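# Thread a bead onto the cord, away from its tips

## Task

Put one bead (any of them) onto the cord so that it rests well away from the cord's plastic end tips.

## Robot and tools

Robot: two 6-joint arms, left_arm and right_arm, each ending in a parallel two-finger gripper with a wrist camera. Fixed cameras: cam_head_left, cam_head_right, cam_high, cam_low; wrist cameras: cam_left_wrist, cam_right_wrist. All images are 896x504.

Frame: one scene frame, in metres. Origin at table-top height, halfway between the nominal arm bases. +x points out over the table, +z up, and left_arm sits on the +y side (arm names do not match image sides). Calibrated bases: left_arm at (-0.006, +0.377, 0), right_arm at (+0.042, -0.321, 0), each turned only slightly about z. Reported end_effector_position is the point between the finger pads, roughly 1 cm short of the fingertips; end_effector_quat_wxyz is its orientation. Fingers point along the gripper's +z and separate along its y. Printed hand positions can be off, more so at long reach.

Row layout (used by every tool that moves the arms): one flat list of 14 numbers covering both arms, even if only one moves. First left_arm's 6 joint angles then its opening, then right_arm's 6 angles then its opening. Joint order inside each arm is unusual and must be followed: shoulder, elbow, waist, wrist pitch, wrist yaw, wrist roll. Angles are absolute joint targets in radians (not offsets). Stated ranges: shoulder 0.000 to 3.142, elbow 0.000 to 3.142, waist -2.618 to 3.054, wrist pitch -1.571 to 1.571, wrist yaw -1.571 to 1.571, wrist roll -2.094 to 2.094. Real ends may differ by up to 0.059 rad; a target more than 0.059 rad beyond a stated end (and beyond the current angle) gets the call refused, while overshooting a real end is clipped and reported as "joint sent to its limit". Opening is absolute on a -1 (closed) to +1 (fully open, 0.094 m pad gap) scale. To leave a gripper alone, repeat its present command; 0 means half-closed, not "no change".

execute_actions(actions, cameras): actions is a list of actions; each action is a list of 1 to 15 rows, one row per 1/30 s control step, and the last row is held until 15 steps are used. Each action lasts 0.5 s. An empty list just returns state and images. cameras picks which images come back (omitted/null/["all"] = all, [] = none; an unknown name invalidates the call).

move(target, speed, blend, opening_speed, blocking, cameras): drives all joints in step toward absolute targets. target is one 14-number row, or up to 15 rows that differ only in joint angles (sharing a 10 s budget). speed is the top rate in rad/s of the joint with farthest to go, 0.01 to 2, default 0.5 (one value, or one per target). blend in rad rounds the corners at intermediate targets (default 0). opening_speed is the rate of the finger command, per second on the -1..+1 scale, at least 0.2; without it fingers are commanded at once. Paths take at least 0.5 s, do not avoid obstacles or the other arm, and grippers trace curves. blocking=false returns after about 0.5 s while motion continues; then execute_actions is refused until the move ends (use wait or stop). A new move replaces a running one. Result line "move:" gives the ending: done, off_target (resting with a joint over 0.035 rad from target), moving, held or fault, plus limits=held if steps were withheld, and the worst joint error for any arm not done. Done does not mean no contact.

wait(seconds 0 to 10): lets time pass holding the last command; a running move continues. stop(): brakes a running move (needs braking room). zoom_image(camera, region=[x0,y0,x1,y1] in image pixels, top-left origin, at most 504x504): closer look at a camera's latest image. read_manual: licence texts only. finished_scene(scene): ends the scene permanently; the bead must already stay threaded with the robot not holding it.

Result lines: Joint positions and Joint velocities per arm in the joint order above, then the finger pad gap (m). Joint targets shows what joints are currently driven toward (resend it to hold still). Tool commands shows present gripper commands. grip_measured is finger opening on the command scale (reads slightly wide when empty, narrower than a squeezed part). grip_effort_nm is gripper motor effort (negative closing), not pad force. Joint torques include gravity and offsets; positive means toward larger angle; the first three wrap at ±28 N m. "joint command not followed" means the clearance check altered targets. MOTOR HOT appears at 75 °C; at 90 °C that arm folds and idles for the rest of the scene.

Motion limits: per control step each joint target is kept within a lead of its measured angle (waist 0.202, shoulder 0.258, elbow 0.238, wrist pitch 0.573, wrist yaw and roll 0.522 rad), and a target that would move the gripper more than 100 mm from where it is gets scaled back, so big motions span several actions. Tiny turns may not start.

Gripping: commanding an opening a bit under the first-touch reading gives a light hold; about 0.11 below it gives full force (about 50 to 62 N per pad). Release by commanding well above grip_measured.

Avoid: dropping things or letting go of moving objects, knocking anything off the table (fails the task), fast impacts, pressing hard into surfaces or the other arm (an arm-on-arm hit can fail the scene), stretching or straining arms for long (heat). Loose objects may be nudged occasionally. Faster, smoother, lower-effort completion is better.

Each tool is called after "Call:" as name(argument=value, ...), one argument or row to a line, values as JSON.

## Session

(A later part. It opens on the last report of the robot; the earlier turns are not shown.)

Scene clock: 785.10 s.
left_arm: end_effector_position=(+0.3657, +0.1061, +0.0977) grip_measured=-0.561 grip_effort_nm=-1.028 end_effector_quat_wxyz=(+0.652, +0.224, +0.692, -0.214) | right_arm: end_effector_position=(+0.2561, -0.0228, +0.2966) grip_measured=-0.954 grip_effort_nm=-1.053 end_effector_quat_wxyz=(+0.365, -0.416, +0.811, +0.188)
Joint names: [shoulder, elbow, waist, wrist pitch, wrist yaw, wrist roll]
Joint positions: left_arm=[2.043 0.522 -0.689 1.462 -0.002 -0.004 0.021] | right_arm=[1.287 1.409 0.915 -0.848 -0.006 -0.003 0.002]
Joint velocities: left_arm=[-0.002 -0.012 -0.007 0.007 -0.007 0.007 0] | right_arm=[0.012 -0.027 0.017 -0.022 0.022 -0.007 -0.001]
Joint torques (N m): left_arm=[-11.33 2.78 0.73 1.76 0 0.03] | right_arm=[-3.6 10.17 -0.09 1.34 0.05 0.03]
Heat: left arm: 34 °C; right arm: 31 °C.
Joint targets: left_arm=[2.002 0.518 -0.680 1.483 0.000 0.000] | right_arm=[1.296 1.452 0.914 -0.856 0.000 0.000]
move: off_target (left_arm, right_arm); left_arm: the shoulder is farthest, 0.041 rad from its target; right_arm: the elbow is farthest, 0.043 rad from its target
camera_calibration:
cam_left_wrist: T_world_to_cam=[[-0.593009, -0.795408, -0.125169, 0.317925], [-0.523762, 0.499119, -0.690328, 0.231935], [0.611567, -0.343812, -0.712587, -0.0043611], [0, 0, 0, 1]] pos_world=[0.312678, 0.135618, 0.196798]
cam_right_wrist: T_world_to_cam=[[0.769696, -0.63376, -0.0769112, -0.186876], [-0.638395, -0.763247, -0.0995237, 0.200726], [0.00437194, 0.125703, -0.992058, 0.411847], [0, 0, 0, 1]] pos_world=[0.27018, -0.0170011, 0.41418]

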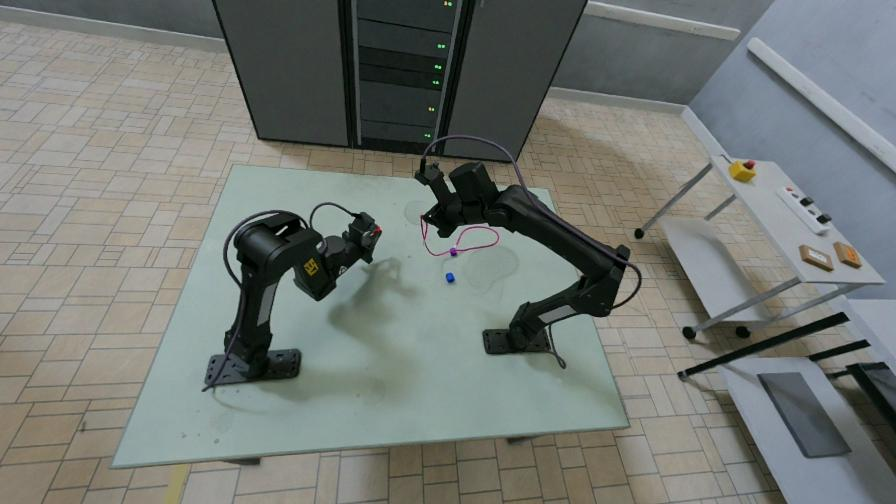

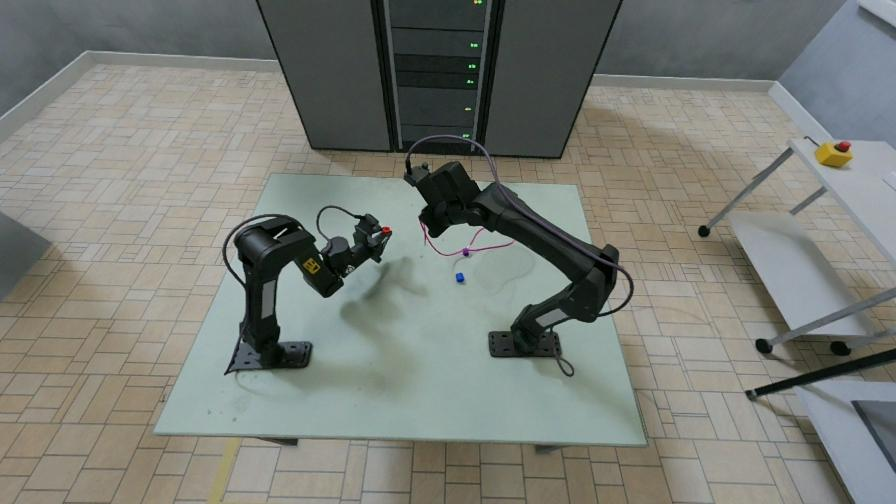

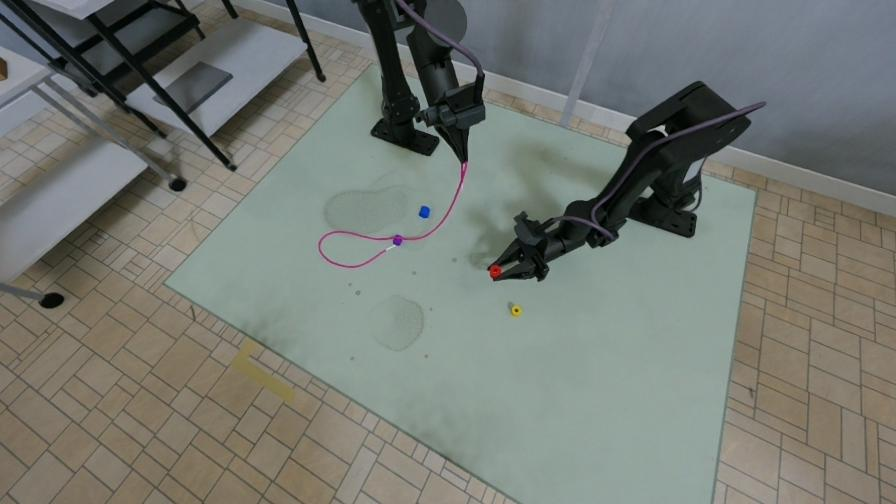

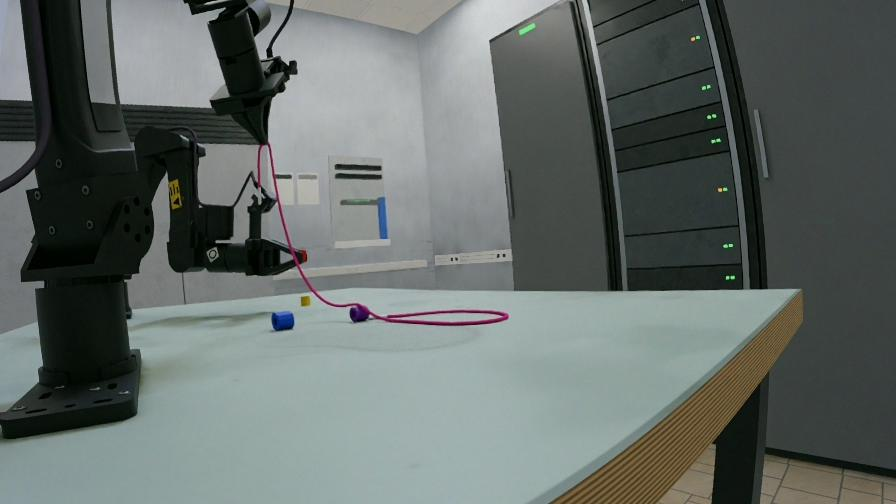

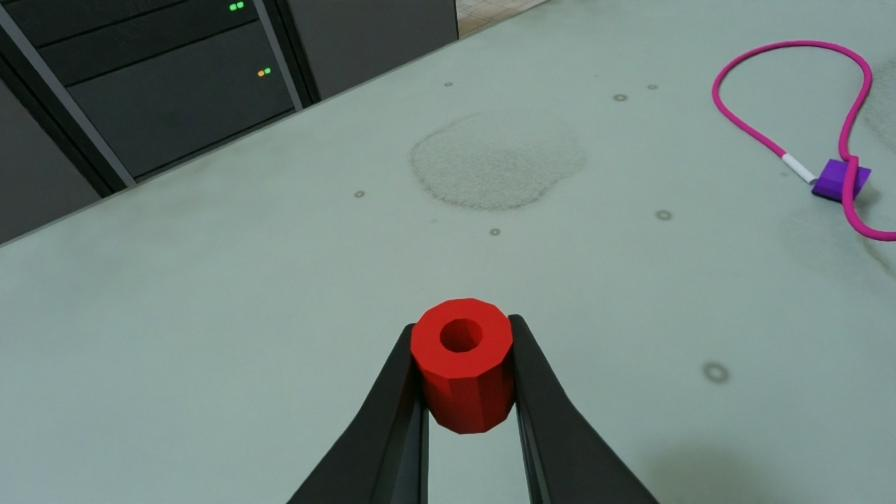

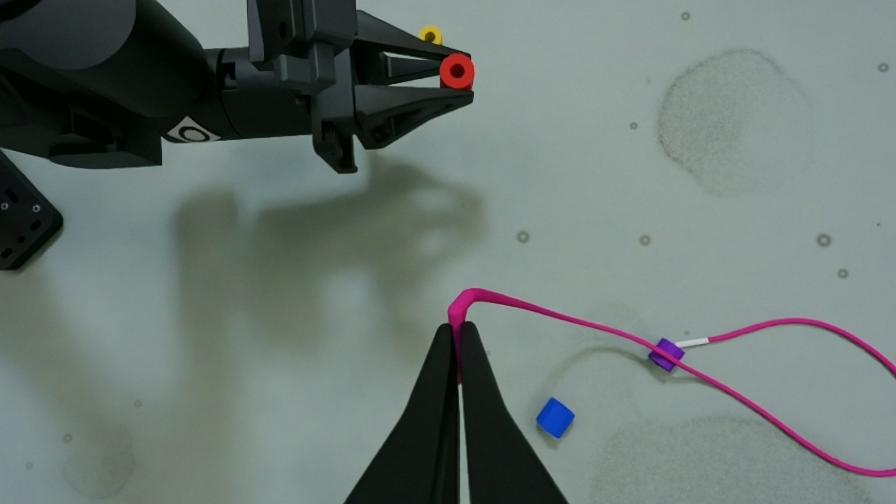

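Call:
move(
  target=[2.0014,0.518,-1.08,1.483,0,0.0,-0.62,1.2955,1.4515,0.914,-0.856,0,0,-1],
  speed=0.3,
  cameras=["cam_left_wrist","cam_low","cam_high","cam_right_wrist"],
)

Call:
zoom_image(
  camera="cam_low",
  region=[200, 120, 400, 280],
)

Call:
zoom_image(
  camera="cam_high",
  region=[400, 120, 540, 240],
)

Scene clock: 804.63 s.
left_arm: end_effector_position=(+0.2355, -0.0144, +0.0979) grip_measured=-0.561 grip_effort_nm=-1.028 end_effector_quat_wxyz=(+0.599, +0.354, +0.635, -0.336) | right_arm: end_effector_position=(+0.2561, -0.0228, +0.2966) grip_measured=-0.954 grip_effort_nm=-1.053 end_effector_quat_wxyz=(+0.365, -0.416, +0.811, +0.188)
Joint names: [shoulder, elbow, waist, wrist pitch, wrist yaw, wrist roll]
Joint positions: left_arm=[2.043 0.522 -1.077 1.463 0 -0.003 0.021] | right_arm=[1.287 1.409 0.915 -0.848 -0.006 -0.003 0.002]
Joint velocities: left_arm=[-0.012 -0.007 -0.012 -0.007 -0.125 -0.022 0] | right_arm=[0.017 0.012 0.022 -0.022 0.037 0.051 -0.001]
Joint torques (N m): left_arm=[-11.32 2.81 -0.27 1.74 -0.02 0.02] | right_arm=[-3.58 10.17 -0.08 1.35 0.05 0.05]
Heat: left arm: 33 °C; right arm: 31 °C.
Joint targets: left_arm=[2.002 0.518 -1.080 1.483 0.000 0.000] | right_arm=[1.296 1.452 0.914 -0.856 0.000 0.000]
move: off_target (left_arm, right_arm); left_arm: the shoulder is farthest, 0.041 rad from its target; right_arm: the elbow is farthest, 0.043 rad from its target
camera_calibration:
cam_left_wrist: T_world_to_cam=[[-0.850161, -0.511356, -0.125467, 0.209503], [-0.295056, 0.660054, -0.690848, 0.172566], [0.436084, -0.550312, -0.712031, 0.0722396], [0, 0, 0, 1]] pos_world=[0.197525, 0.0329821, 0.196939]
cam_right_wrist: T_world_to_cam=[[0.769696, -0.63376, -0.0769112, -0.186876], [-0.638395, -0.763247, -0.0995237, 0.200726], [0.00437194, 0.125703, -0.992058, 0.411847], [0, 0, 0, 1]] pos_world=[0.27018, -0.0170011, 0.41418]
Images, in order (width x height): cam_high 896x504, cam_low 896x504, cam_left_wrist 896x504, cam_right_wrist 896x504.

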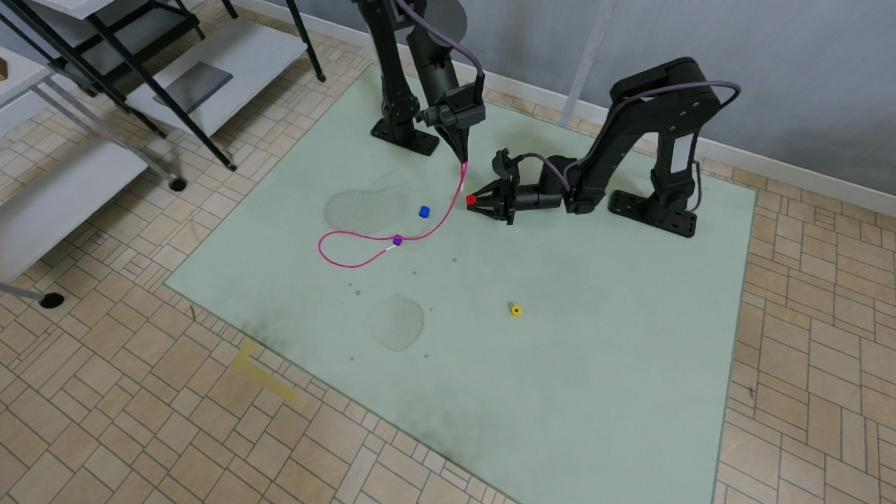

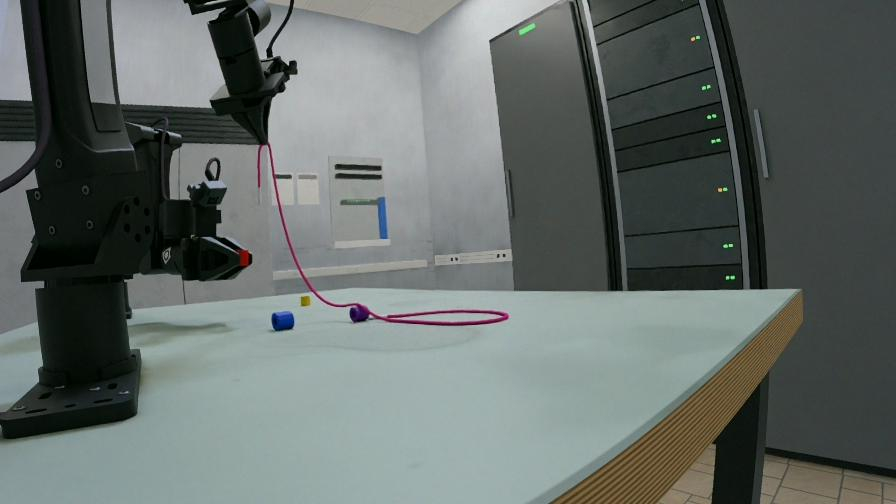

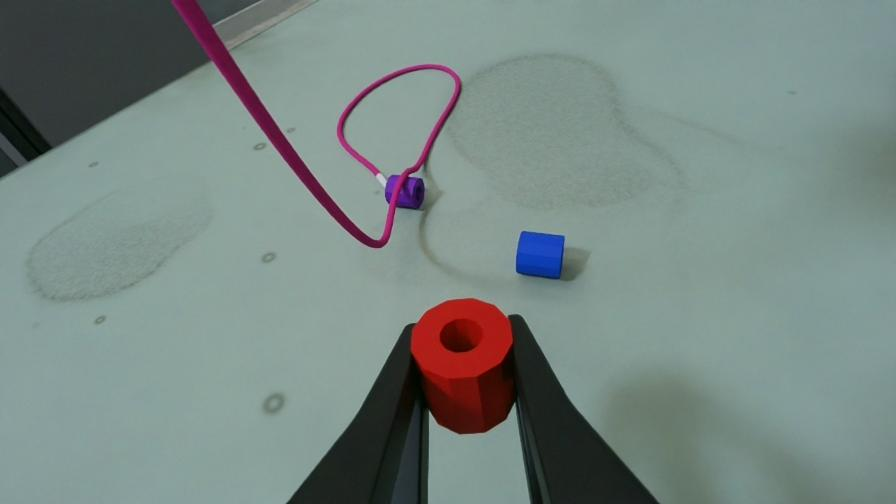

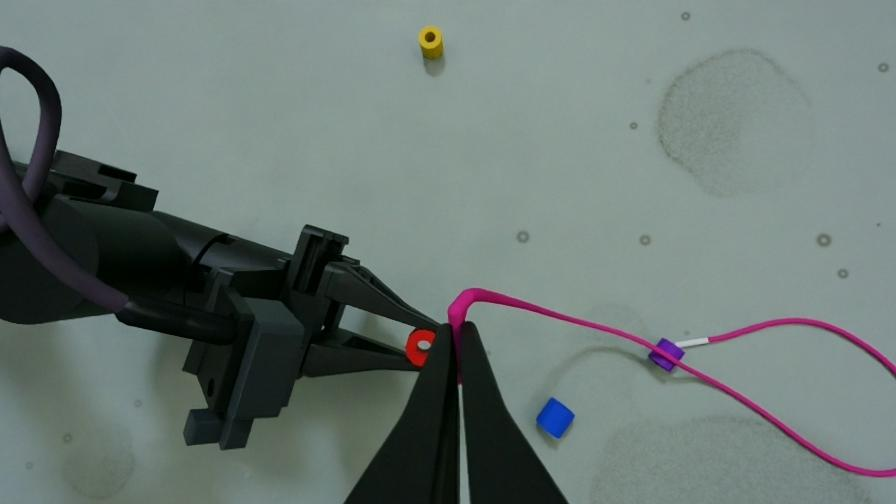

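Scaled by 2.520 from the camera's 896x504 image, which has a finer 1280x720 frame.

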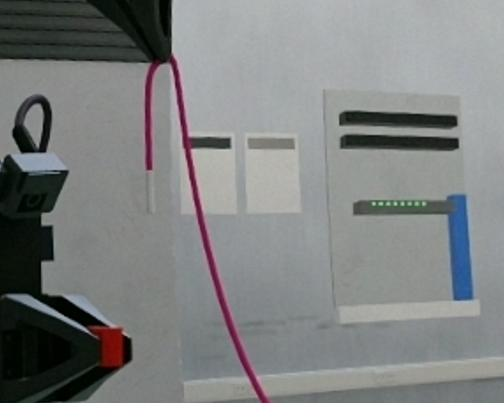

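Scaled by 3.600 from the camera's 896x504 image, which has a finer 1280x720 frame.

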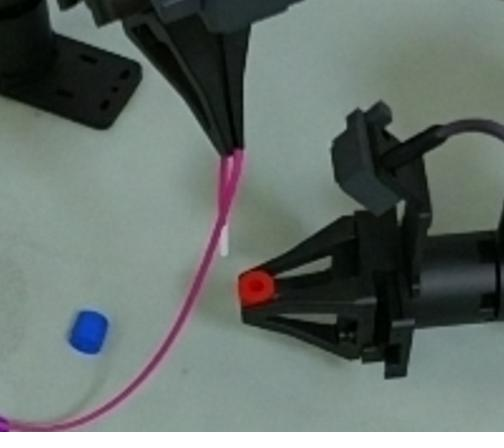

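Call:
move(
  target=[2.0413,0.611,-1.045,1.430,0,0.0,-0.62,1.2955,1.4515,0.914,-0.856,0,0,-1],
  speed=0.2,
  cameras=["cam_left_wrist","cam_low","cam_high","cam_right_wrist"],
)

Call:
zoom_image(
  camera="cam_low",
  region=[200, 120, 340, 280],
)

Call:
zoom_image(
  camera="cam_high",
  region=[420, 150, 520, 230],
)

Call:
zoom_image(
  camera="cam_right_wrist",
  region=[380, 260, 540, 504],
)

Scene clock: 871.40 s.
left_arm: end_effector_position=(+0.2541, -0.0232, +0.1136) grip_measured=-0.561 grip_effort_nm=-1.028 end_effector_quat_wxyz=(+0.615, +0.340, +0.627, -0.336) | right_arm: end_effector_position=(+0.2561, -0.0228, +0.2966) grip_measured=-0.954 grip_effort_nm=-1.053 end_effector_quat_wxyz=(+0.365, -0.416, +0.811, +0.188)
Joint names: [shoulder, elbow, waist, wrist pitch, wrist yaw, wrist roll]
Joint positions: left_arm=[2.043 0.594 -1.053 1.431 0 -0.003 0.021] | right_arm=[1.287 1.409 0.915 -0.848 -0.006 -0.003 0.002]
Joint velocities: left_arm=[-0.012 -0.002 0.002 0.037 -0.022 -0.037 0] | right_arm=[0.002 -0.012 -0.002 -0.037 0.051 -0.022 -0.001]
Joint torques (N m): left_arm=[-8.14 4.82 0.64 1.56 -0.02 0.02] | right_arm=[-3.56 10.24 -0.06 1.35 0.05 0.05]
Heat: left arm: 32 °C; right arm: 31 °C.
Joint targets: left_arm=[2.041 0.611 -1.045 1.430 0.000 0.000] | right_arm=[1.296 1.452 0.914 -0.856 0.000 0.000]
move: off_target (right_arm); right_arm: the elbow is farthest, 0.043 rad from its target
camera_calibration:
cam_left_wrist: T_world_to_cam=[[-0.835085, -0.535471, -0.126113, 0.218518], [-0.295152, 0.629567, -0.718701, 0.197148], [0.46424, -0.562954, -0.683787, 0.0597344], [0, 0, 0, 1]] pos_world=[0.212938, 0.0265196, 0.210094]
cam_right_wrist: T_world_to_cam=[[0.769696, -0.63376, -0.0769112, -0.186876], [-0.638395, -0.763247, -0.0995237, 0.200726], [0.00437194, 0.125703, -0.992058, 0.411847], [0, 0, 0, 1]] pos_world=[0.27018, -0.0170011, 0.41418]
Images, in order (width x height): cam_high 896x504, cam_low 896x504, cam_left_wrist 896x504, cam_right_wrist 896x504.

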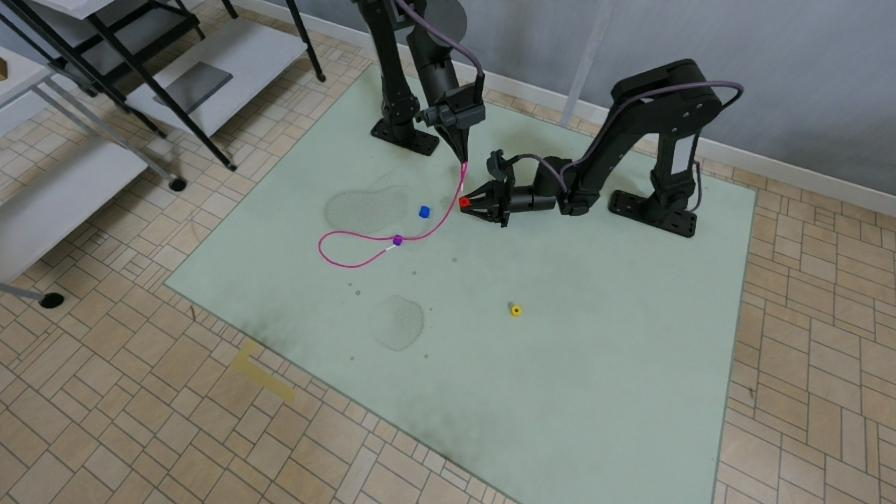

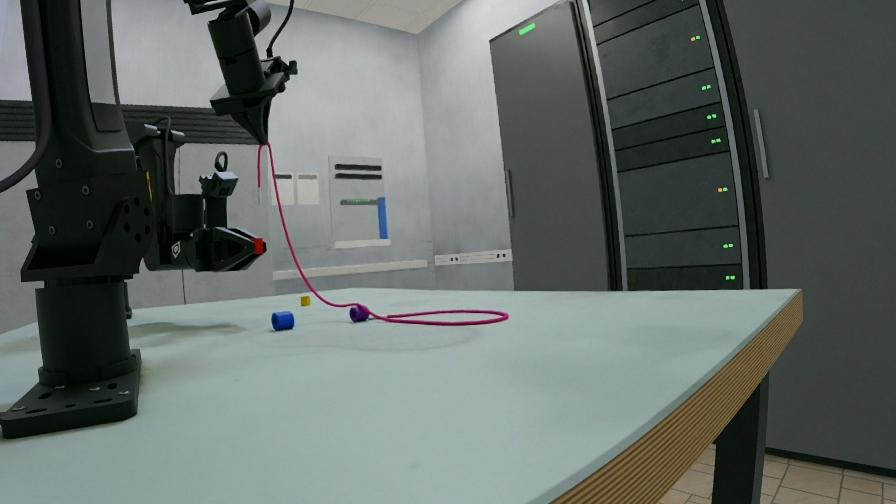

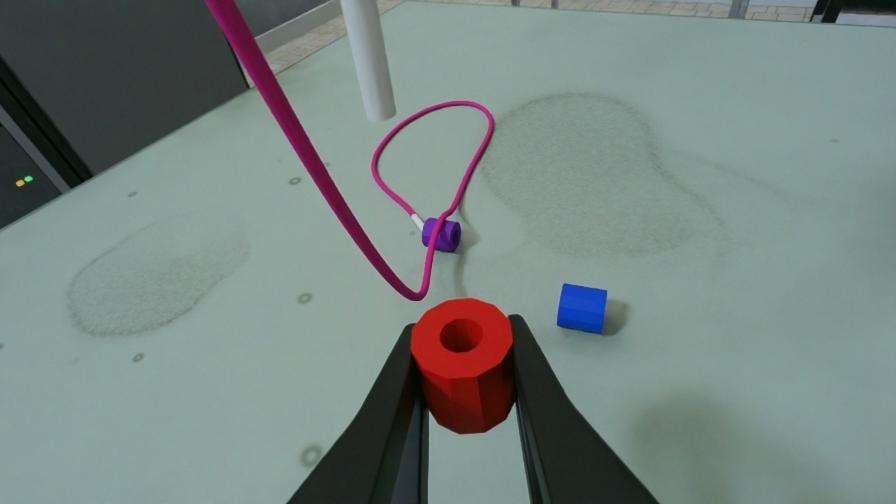

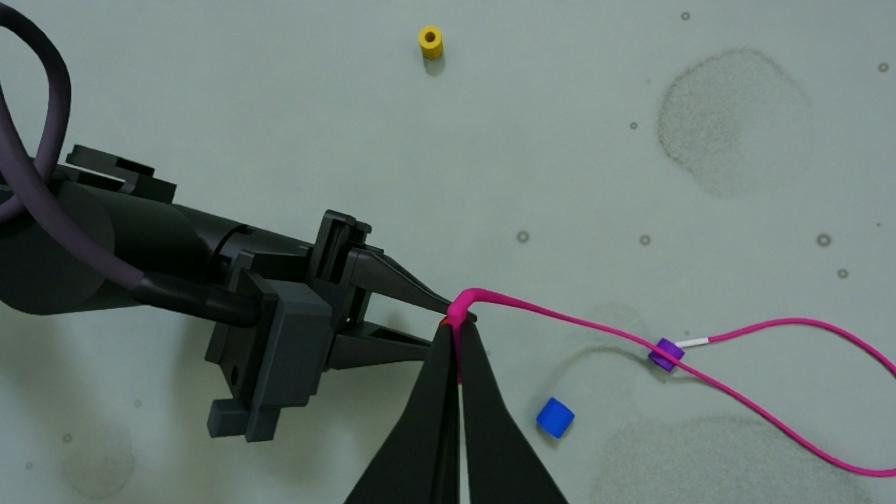

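Scaled by 3.150 from the camera's 896x504 image, which has a finer 1280x720 frame.

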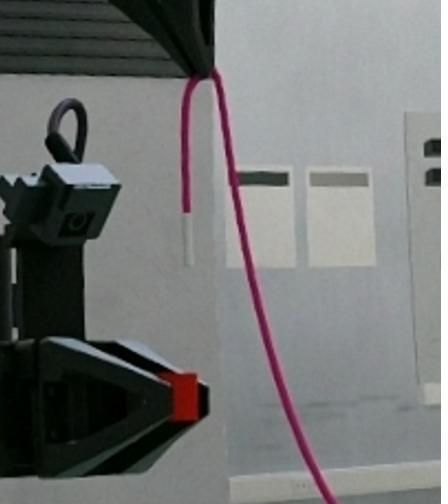

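Scaled by 5.040 from the camera's 896x504 image, which has a finer 1280x720 frame.

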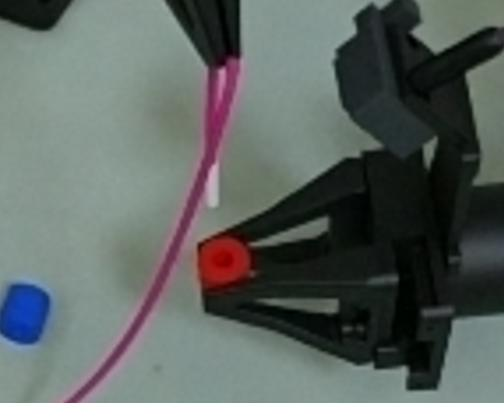

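Scaled by 2.066 from the camera's 896x504 image, which has a finer 1280x720 frame.

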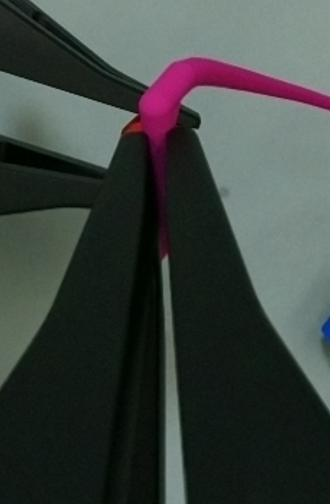

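Call:
move(
  target=[1.942,0.6433,-1.029,1.2987,0,0.0,-0.62,1.2955,1.4515,0.914,-0.856,0,0,-1],
  speed=0.1,
  cameras=["cam_left_wrist","cam_low","cam_high"],
)

Call:
zoom_image(
  camera="cam_low",
  region=[200, 120, 340, 280],
)

Call:
zoom_image(
  camera="cam_high",
  region=[420, 150, 520, 230],
)

Scene clock: 893.97 s.
left_arm: end_effector_position=(+0.2632, -0.0243, +0.1187) grip_measured=-0.561 grip_effort_nm=-1.033 end_effector_quat_wxyz=(+0.604, +0.342, +0.642, -0.324) | right_arm: end_effector_position=(+0.2561, -0.0228, +0.2966) grip_measured=-0.954 grip_effort_nm=-1.057 end_effector_quat_wxyz=(+0.365, -0.416, +0.811, +0.188)
Joint names: [shoulder, elbow, waist, wrist pitch, wrist yaw, wrist roll]
Joint positions: left_arm=[1.983 0.623 -1.038 1.3 0 -0.003 0.021] | right_arm=[1.287 1.409 0.915 -0.848 -0.006 -0.003 0.002]
Joint velocities: left_arm=[0.007 0.007 -0.012 0.037 0.081 -0.066 0] | right_arm=[-0.002 0.012 0.017 -0.007 -0.066 0.022 0]
Joint torques (N m): left_arm=[-11.63 5.5 0.76 1.58 -0.02 0.02] | right_arm=[-3.58 10.24 -0.08 1.35 0.05 0.04]
Heat: left arm: 31 °C; right arm: 31 °C.
Joint targets: left_arm=[1.942 0.643 -1.029 1.299 0.000 0.000] | right_arm=[1.296 1.452 0.914 -0.856 0.000 0.000]
move: off_target (left_arm, right_arm); left_arm: the shoulder is farthest, 0.041 rad from its target; right_arm: the elbow is farthest, 0.043 rad from its target
camera_calibration:
cam_left_wrist: T_world_to_cam=[[-0.830198, -0.543084, -0.125819, 0.224637], [-0.320805, 0.650006, -0.688895, 0.207872], [0.455911, -0.531556, -0.713858, 0.064945], [0, 0, 0, 1]] pos_world=[0.223571, 0.0214011, 0.217827]
Images, in order (width x height): cam_high 896x504, cam_low 896x504, cam_left_wrist 896x504.

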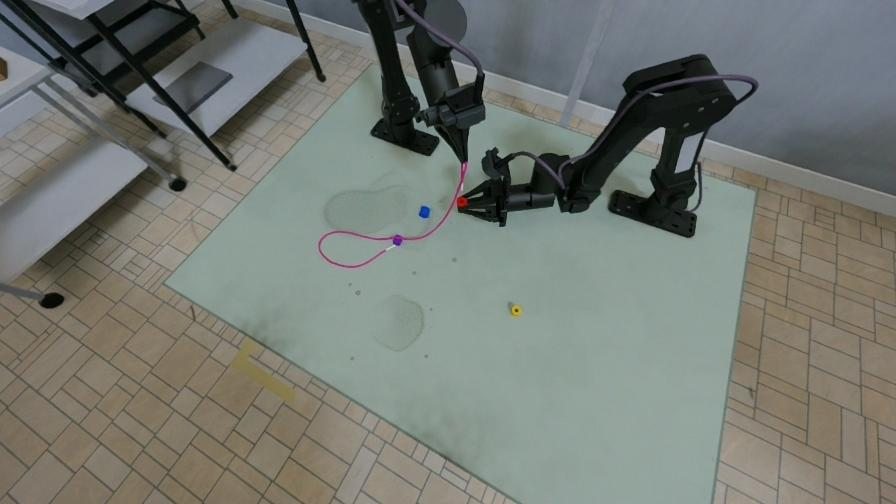

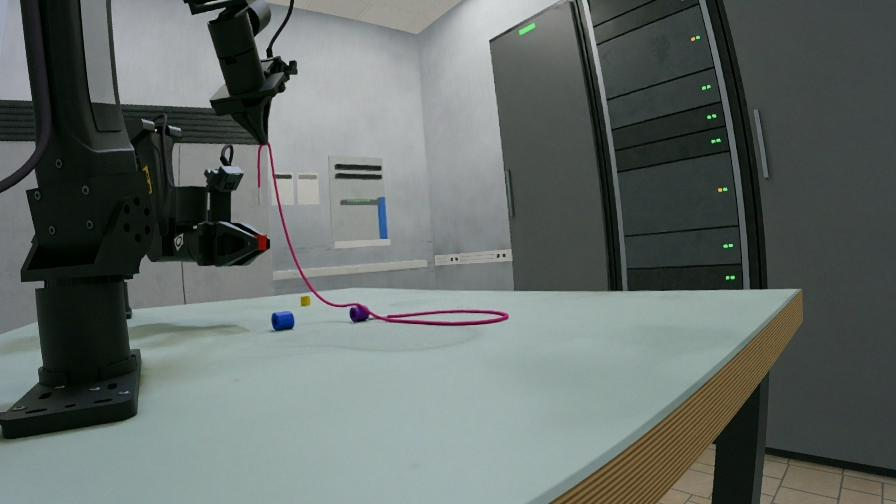

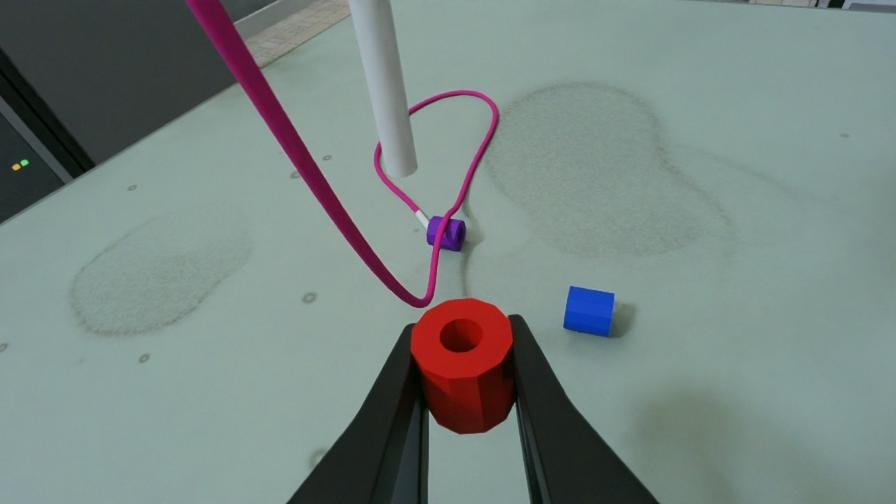

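Scaled by 3.150 from the camera's 896x504 image, which has a finer 1280x720 frame.

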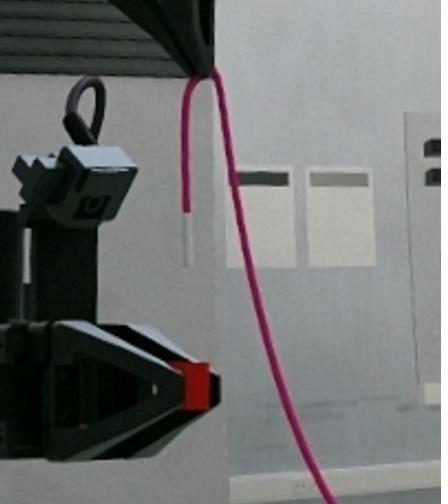

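Scaled by 5.040 from the camera's 896x504 image, which has a finer 1280x720 frame.

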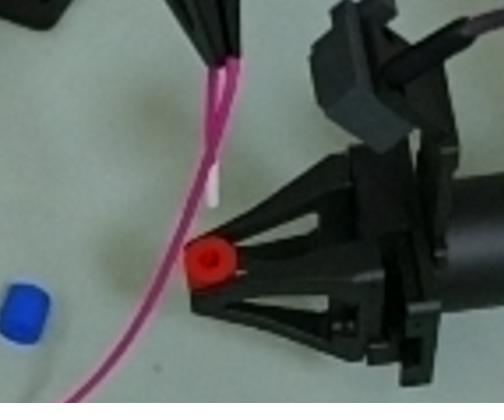

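Call:
move(
  target=[1.8283,0.6651,-1.018,1.1632,0,0.0,-0.62,1.2955,1.4515,0.914,-0.856,0,0,-1],
  speed=0.1,
  cameras=["cam_left_wrist","cam_low","cam_high"],
)

Call:
zoom_image(
  camera="cam_low",
  region=[200, 120, 340, 280],
)

Call:
zoom_image(
  camera="cam_high",
  region=[420, 150, 520, 230],
)

Scene clock: 923.60 s.
left_arm: end_effector_position=(+0.2681, -0.0220, +0.1453) grip_measured=-0.561 grip_effort_nm=-1.028 end_effector_quat_wxyz=(+0.605, +0.339, +0.645, -0.321) | right_arm: end_effector_position=(+0.2561, -0.0228, +0.2966) grip_measured=-0.954 grip_effort_nm=-1.057 end_effector_quat_wxyz=(+0.365, -0.416, +0.811, +0.188)
Joint names: [shoulder, elbow, waist, wrist pitch, wrist yaw, wrist roll]
Joint positions: left_arm=[1.868 0.642 -1.027 1.165 0 -0.003 0.021] | right_arm=[1.287 1.409 0.915 -0.848 -0.006 -0.003 0.002]
Joint velocities: left_arm=[-0.012 -0.002 0.007 -0.007 -0.081 0.007 -0.001] | right_arm=[0.007 -0.007 -0.017 0.007 0.022 -0.037 0]
Joint torques (N m): left_arm=[-11.19 6.3 0.76 1.54 -0.01 0.02] | right_arm=[-3.52 10.22 -0.03 1.35 0.05 0.02]
Heat: left arm: 30 °C; right arm: 30 °C.
Joint targets: left_arm=[1.828 0.665 -1.018 1.163 0.000 0.000] | right_arm=[1.296 1.452 0.914 -0.856 0.000 0.000]
move: off_target (left_arm, right_arm); left_arm: the shoulder is farthest, 0.040 rad from its target; right_arm: the elbow is farthest, 0.043 rad from its target
camera_calibration:
cam_left_wrist: T_world_to_cam=[[-0.824275, -0.552037, -0.125801, 0.231532], [-0.328717, 0.647501, -0.687523, 0.22822], [0.460994, -0.525355, -0.715183, 0.0819064], [0, 0, 0, 1]] pos_world=[0.228108, 0.0230719, 0.244611]
Images, in order (width x height): cam_high 896x504, cam_low 896x504, cam_left_wrist 896x504.

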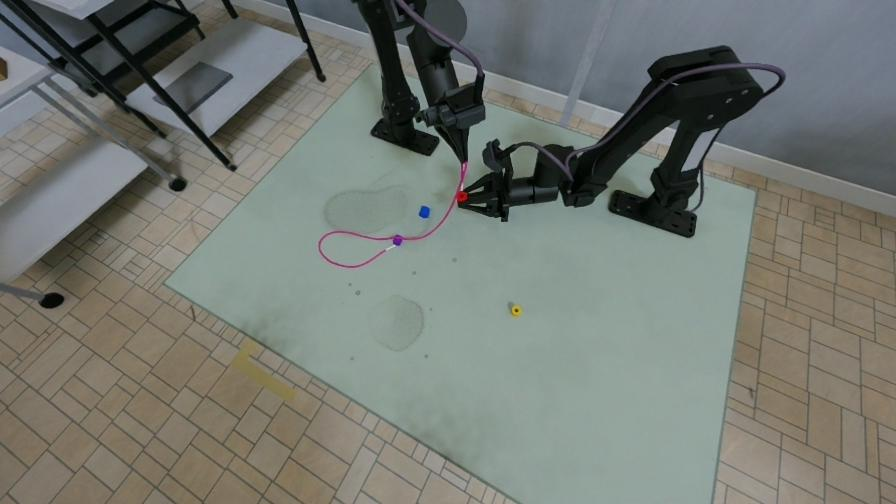

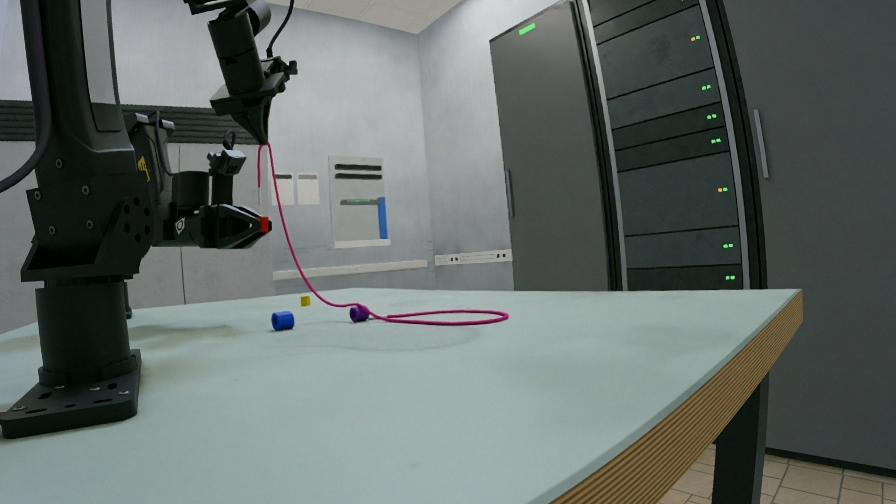

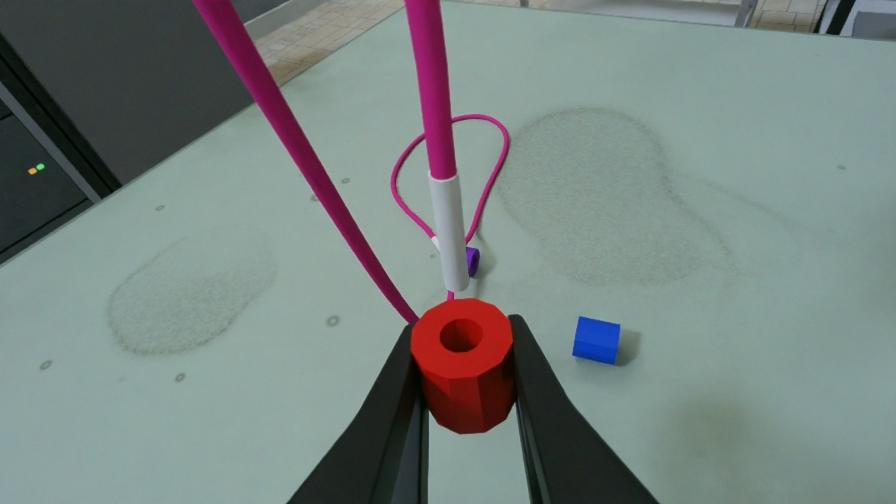

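Scaled by 3.150 from the camera's 896x504 image, which has a finer 1280x720 frame.

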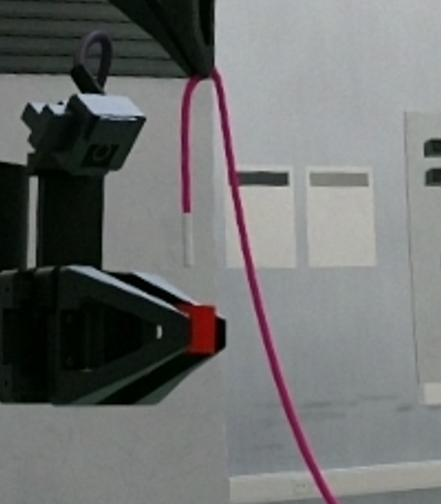

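Scaled by 5.040 from the camera's 896x504 image, which has a finer 1280x720 frame.

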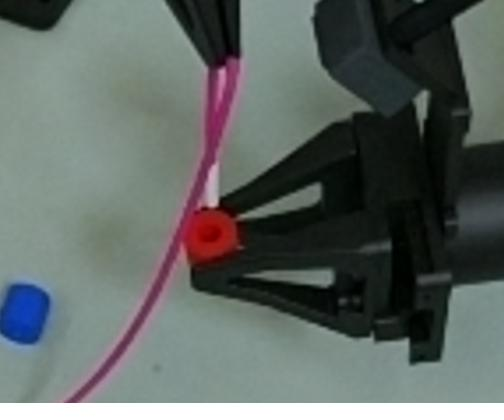

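Call:
move(
  target=[1.768,0.6764,-1.020,1.0916,0,0.0,-0.62,1.2955,1.4515,0.914,-0.856,0,0,-1],
  speed=0.1,
  cameras=["cam_left_wrist","cam_low","cam_high"],
)

Call:
zoom_image(
  camera="cam_low",
  region=[230, 170, 300, 250],
)

Call:
zoom_image(
  camera="cam_high",
  region=[430, 160, 500, 220],
)

Call:
zoom_image(
  camera="cam_left_wrist",
  region=[380, 180, 540, 440],
)

Scene clock: 939.53 s.
left_arm: end_effector_position=(+0.2675, -0.0212, +0.1596) grip_measured=-0.561 grip_effort_nm=-1.033 end_effector_quat_wxyz=(+0.605, +0.339, +0.645, -0.320) | right_arm: end_effector_position=(+0.2561, -0.0228, +0.2966) grip_measured=-0.954 grip_effort_nm=-1.057 end_effector_quat_wxyz=(+0.365, -0.416, +0.811, +0.188)
Joint names: [shoulder, elbow, waist, wrist pitch, wrist yaw, wrist roll]
Joint positions: left_arm=[1.808 0.652 -1.027 1.093 0 -0.003 0.021] | right_arm=[1.287 1.409 0.915 -0.848 -0.006 -0.003 0.002]
Joint velocities: left_arm=[-0.002 -0.007 0.017 -0.007 -0.051 0.051 0] | right_arm=[-0.007 0.007 0.022 -0.022 0.051 -0.007 -0.001]
Joint torques (N m): left_arm=[-10.92 6.69 0.58 1.58 -0.02 0.02] | right_arm=[-3.52 10.26 -0.1 1.34 0.05 0.06]
Heat: left arm: 31 °C; right arm: 30 °C.
Joint targets: left_arm=[1.768 0.676 -1.020 1.092 0.000 0.000] | right_arm=[1.296 1.452 0.914 -0.856 0.000 0.000]
move: off_target (left_arm, right_arm); left_arm: the shoulder is farthest, 0.040 rad from its target; right_arm: the elbow is farthest, 0.043 rad from its target
camera_calibration:
cam_left_wrist: T_world_to_cam=[[-0.824357, -0.551918, -0.125789, 0.233342], [-0.329161, 0.64815, -0.686699, 0.237338], [0.460532, -0.52468, -0.715976, 0.09306], [0, 0, 0, 1]] pos_world=[0.227622, 0.0237817, 0.25896]
Images, in order (width x height): cam_high 896x504, cam_low 896x504, cam_left_wrist 896x504.

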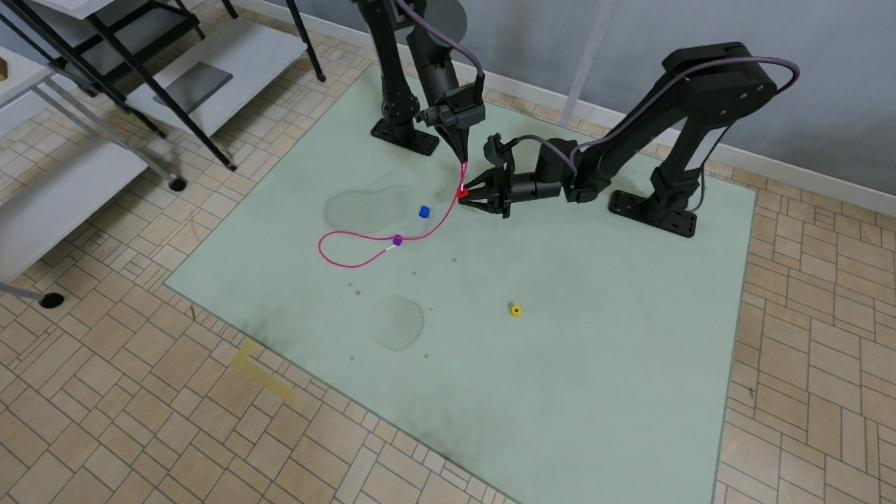

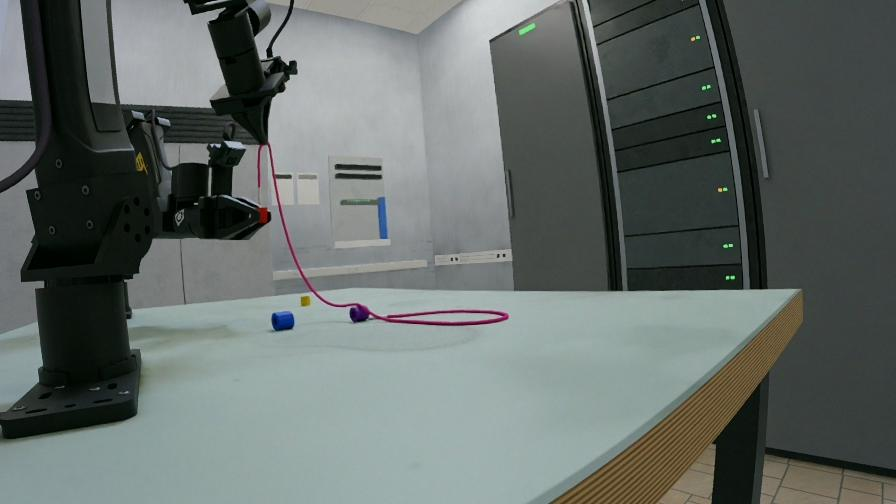

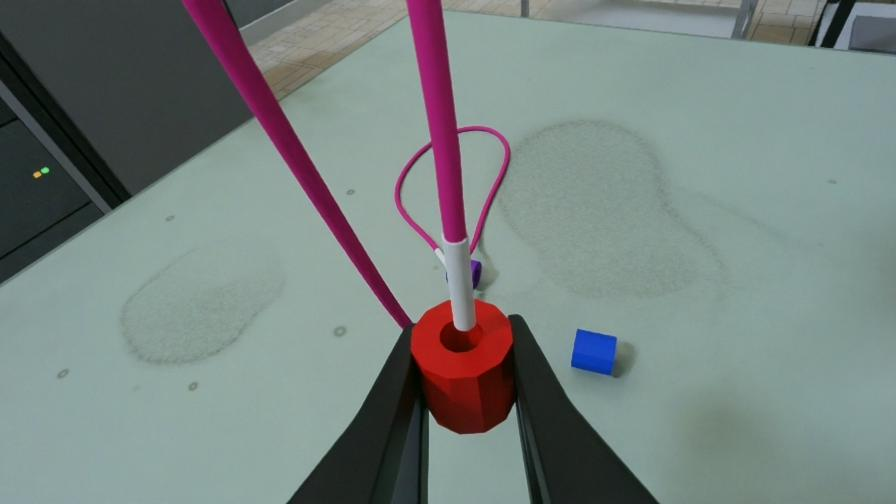

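Scaled by 6.300 from the camera's 896x504 image, which has a finer 1280x720 frame.

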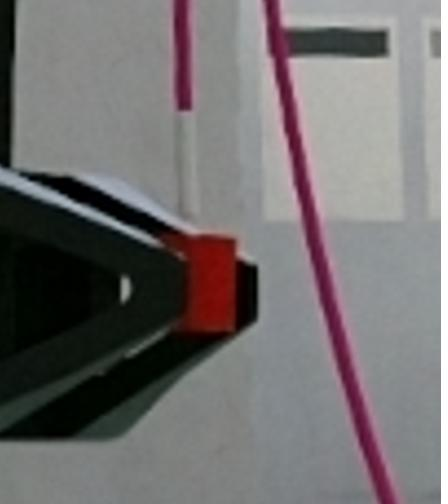

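Scaled by 7.200 from the camera's 896x504 image, which has a finer 1280x720 frame.

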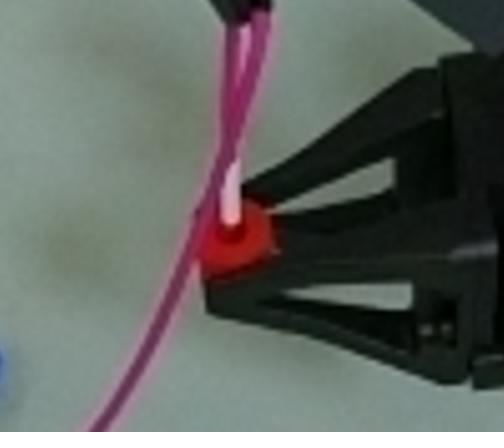

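Scaled by 1.938 from the camera's 896x504 image, which has a finer 1280x720 frame.

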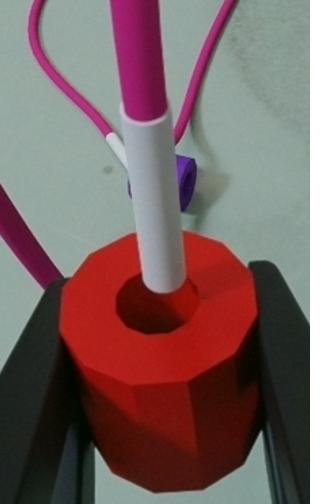

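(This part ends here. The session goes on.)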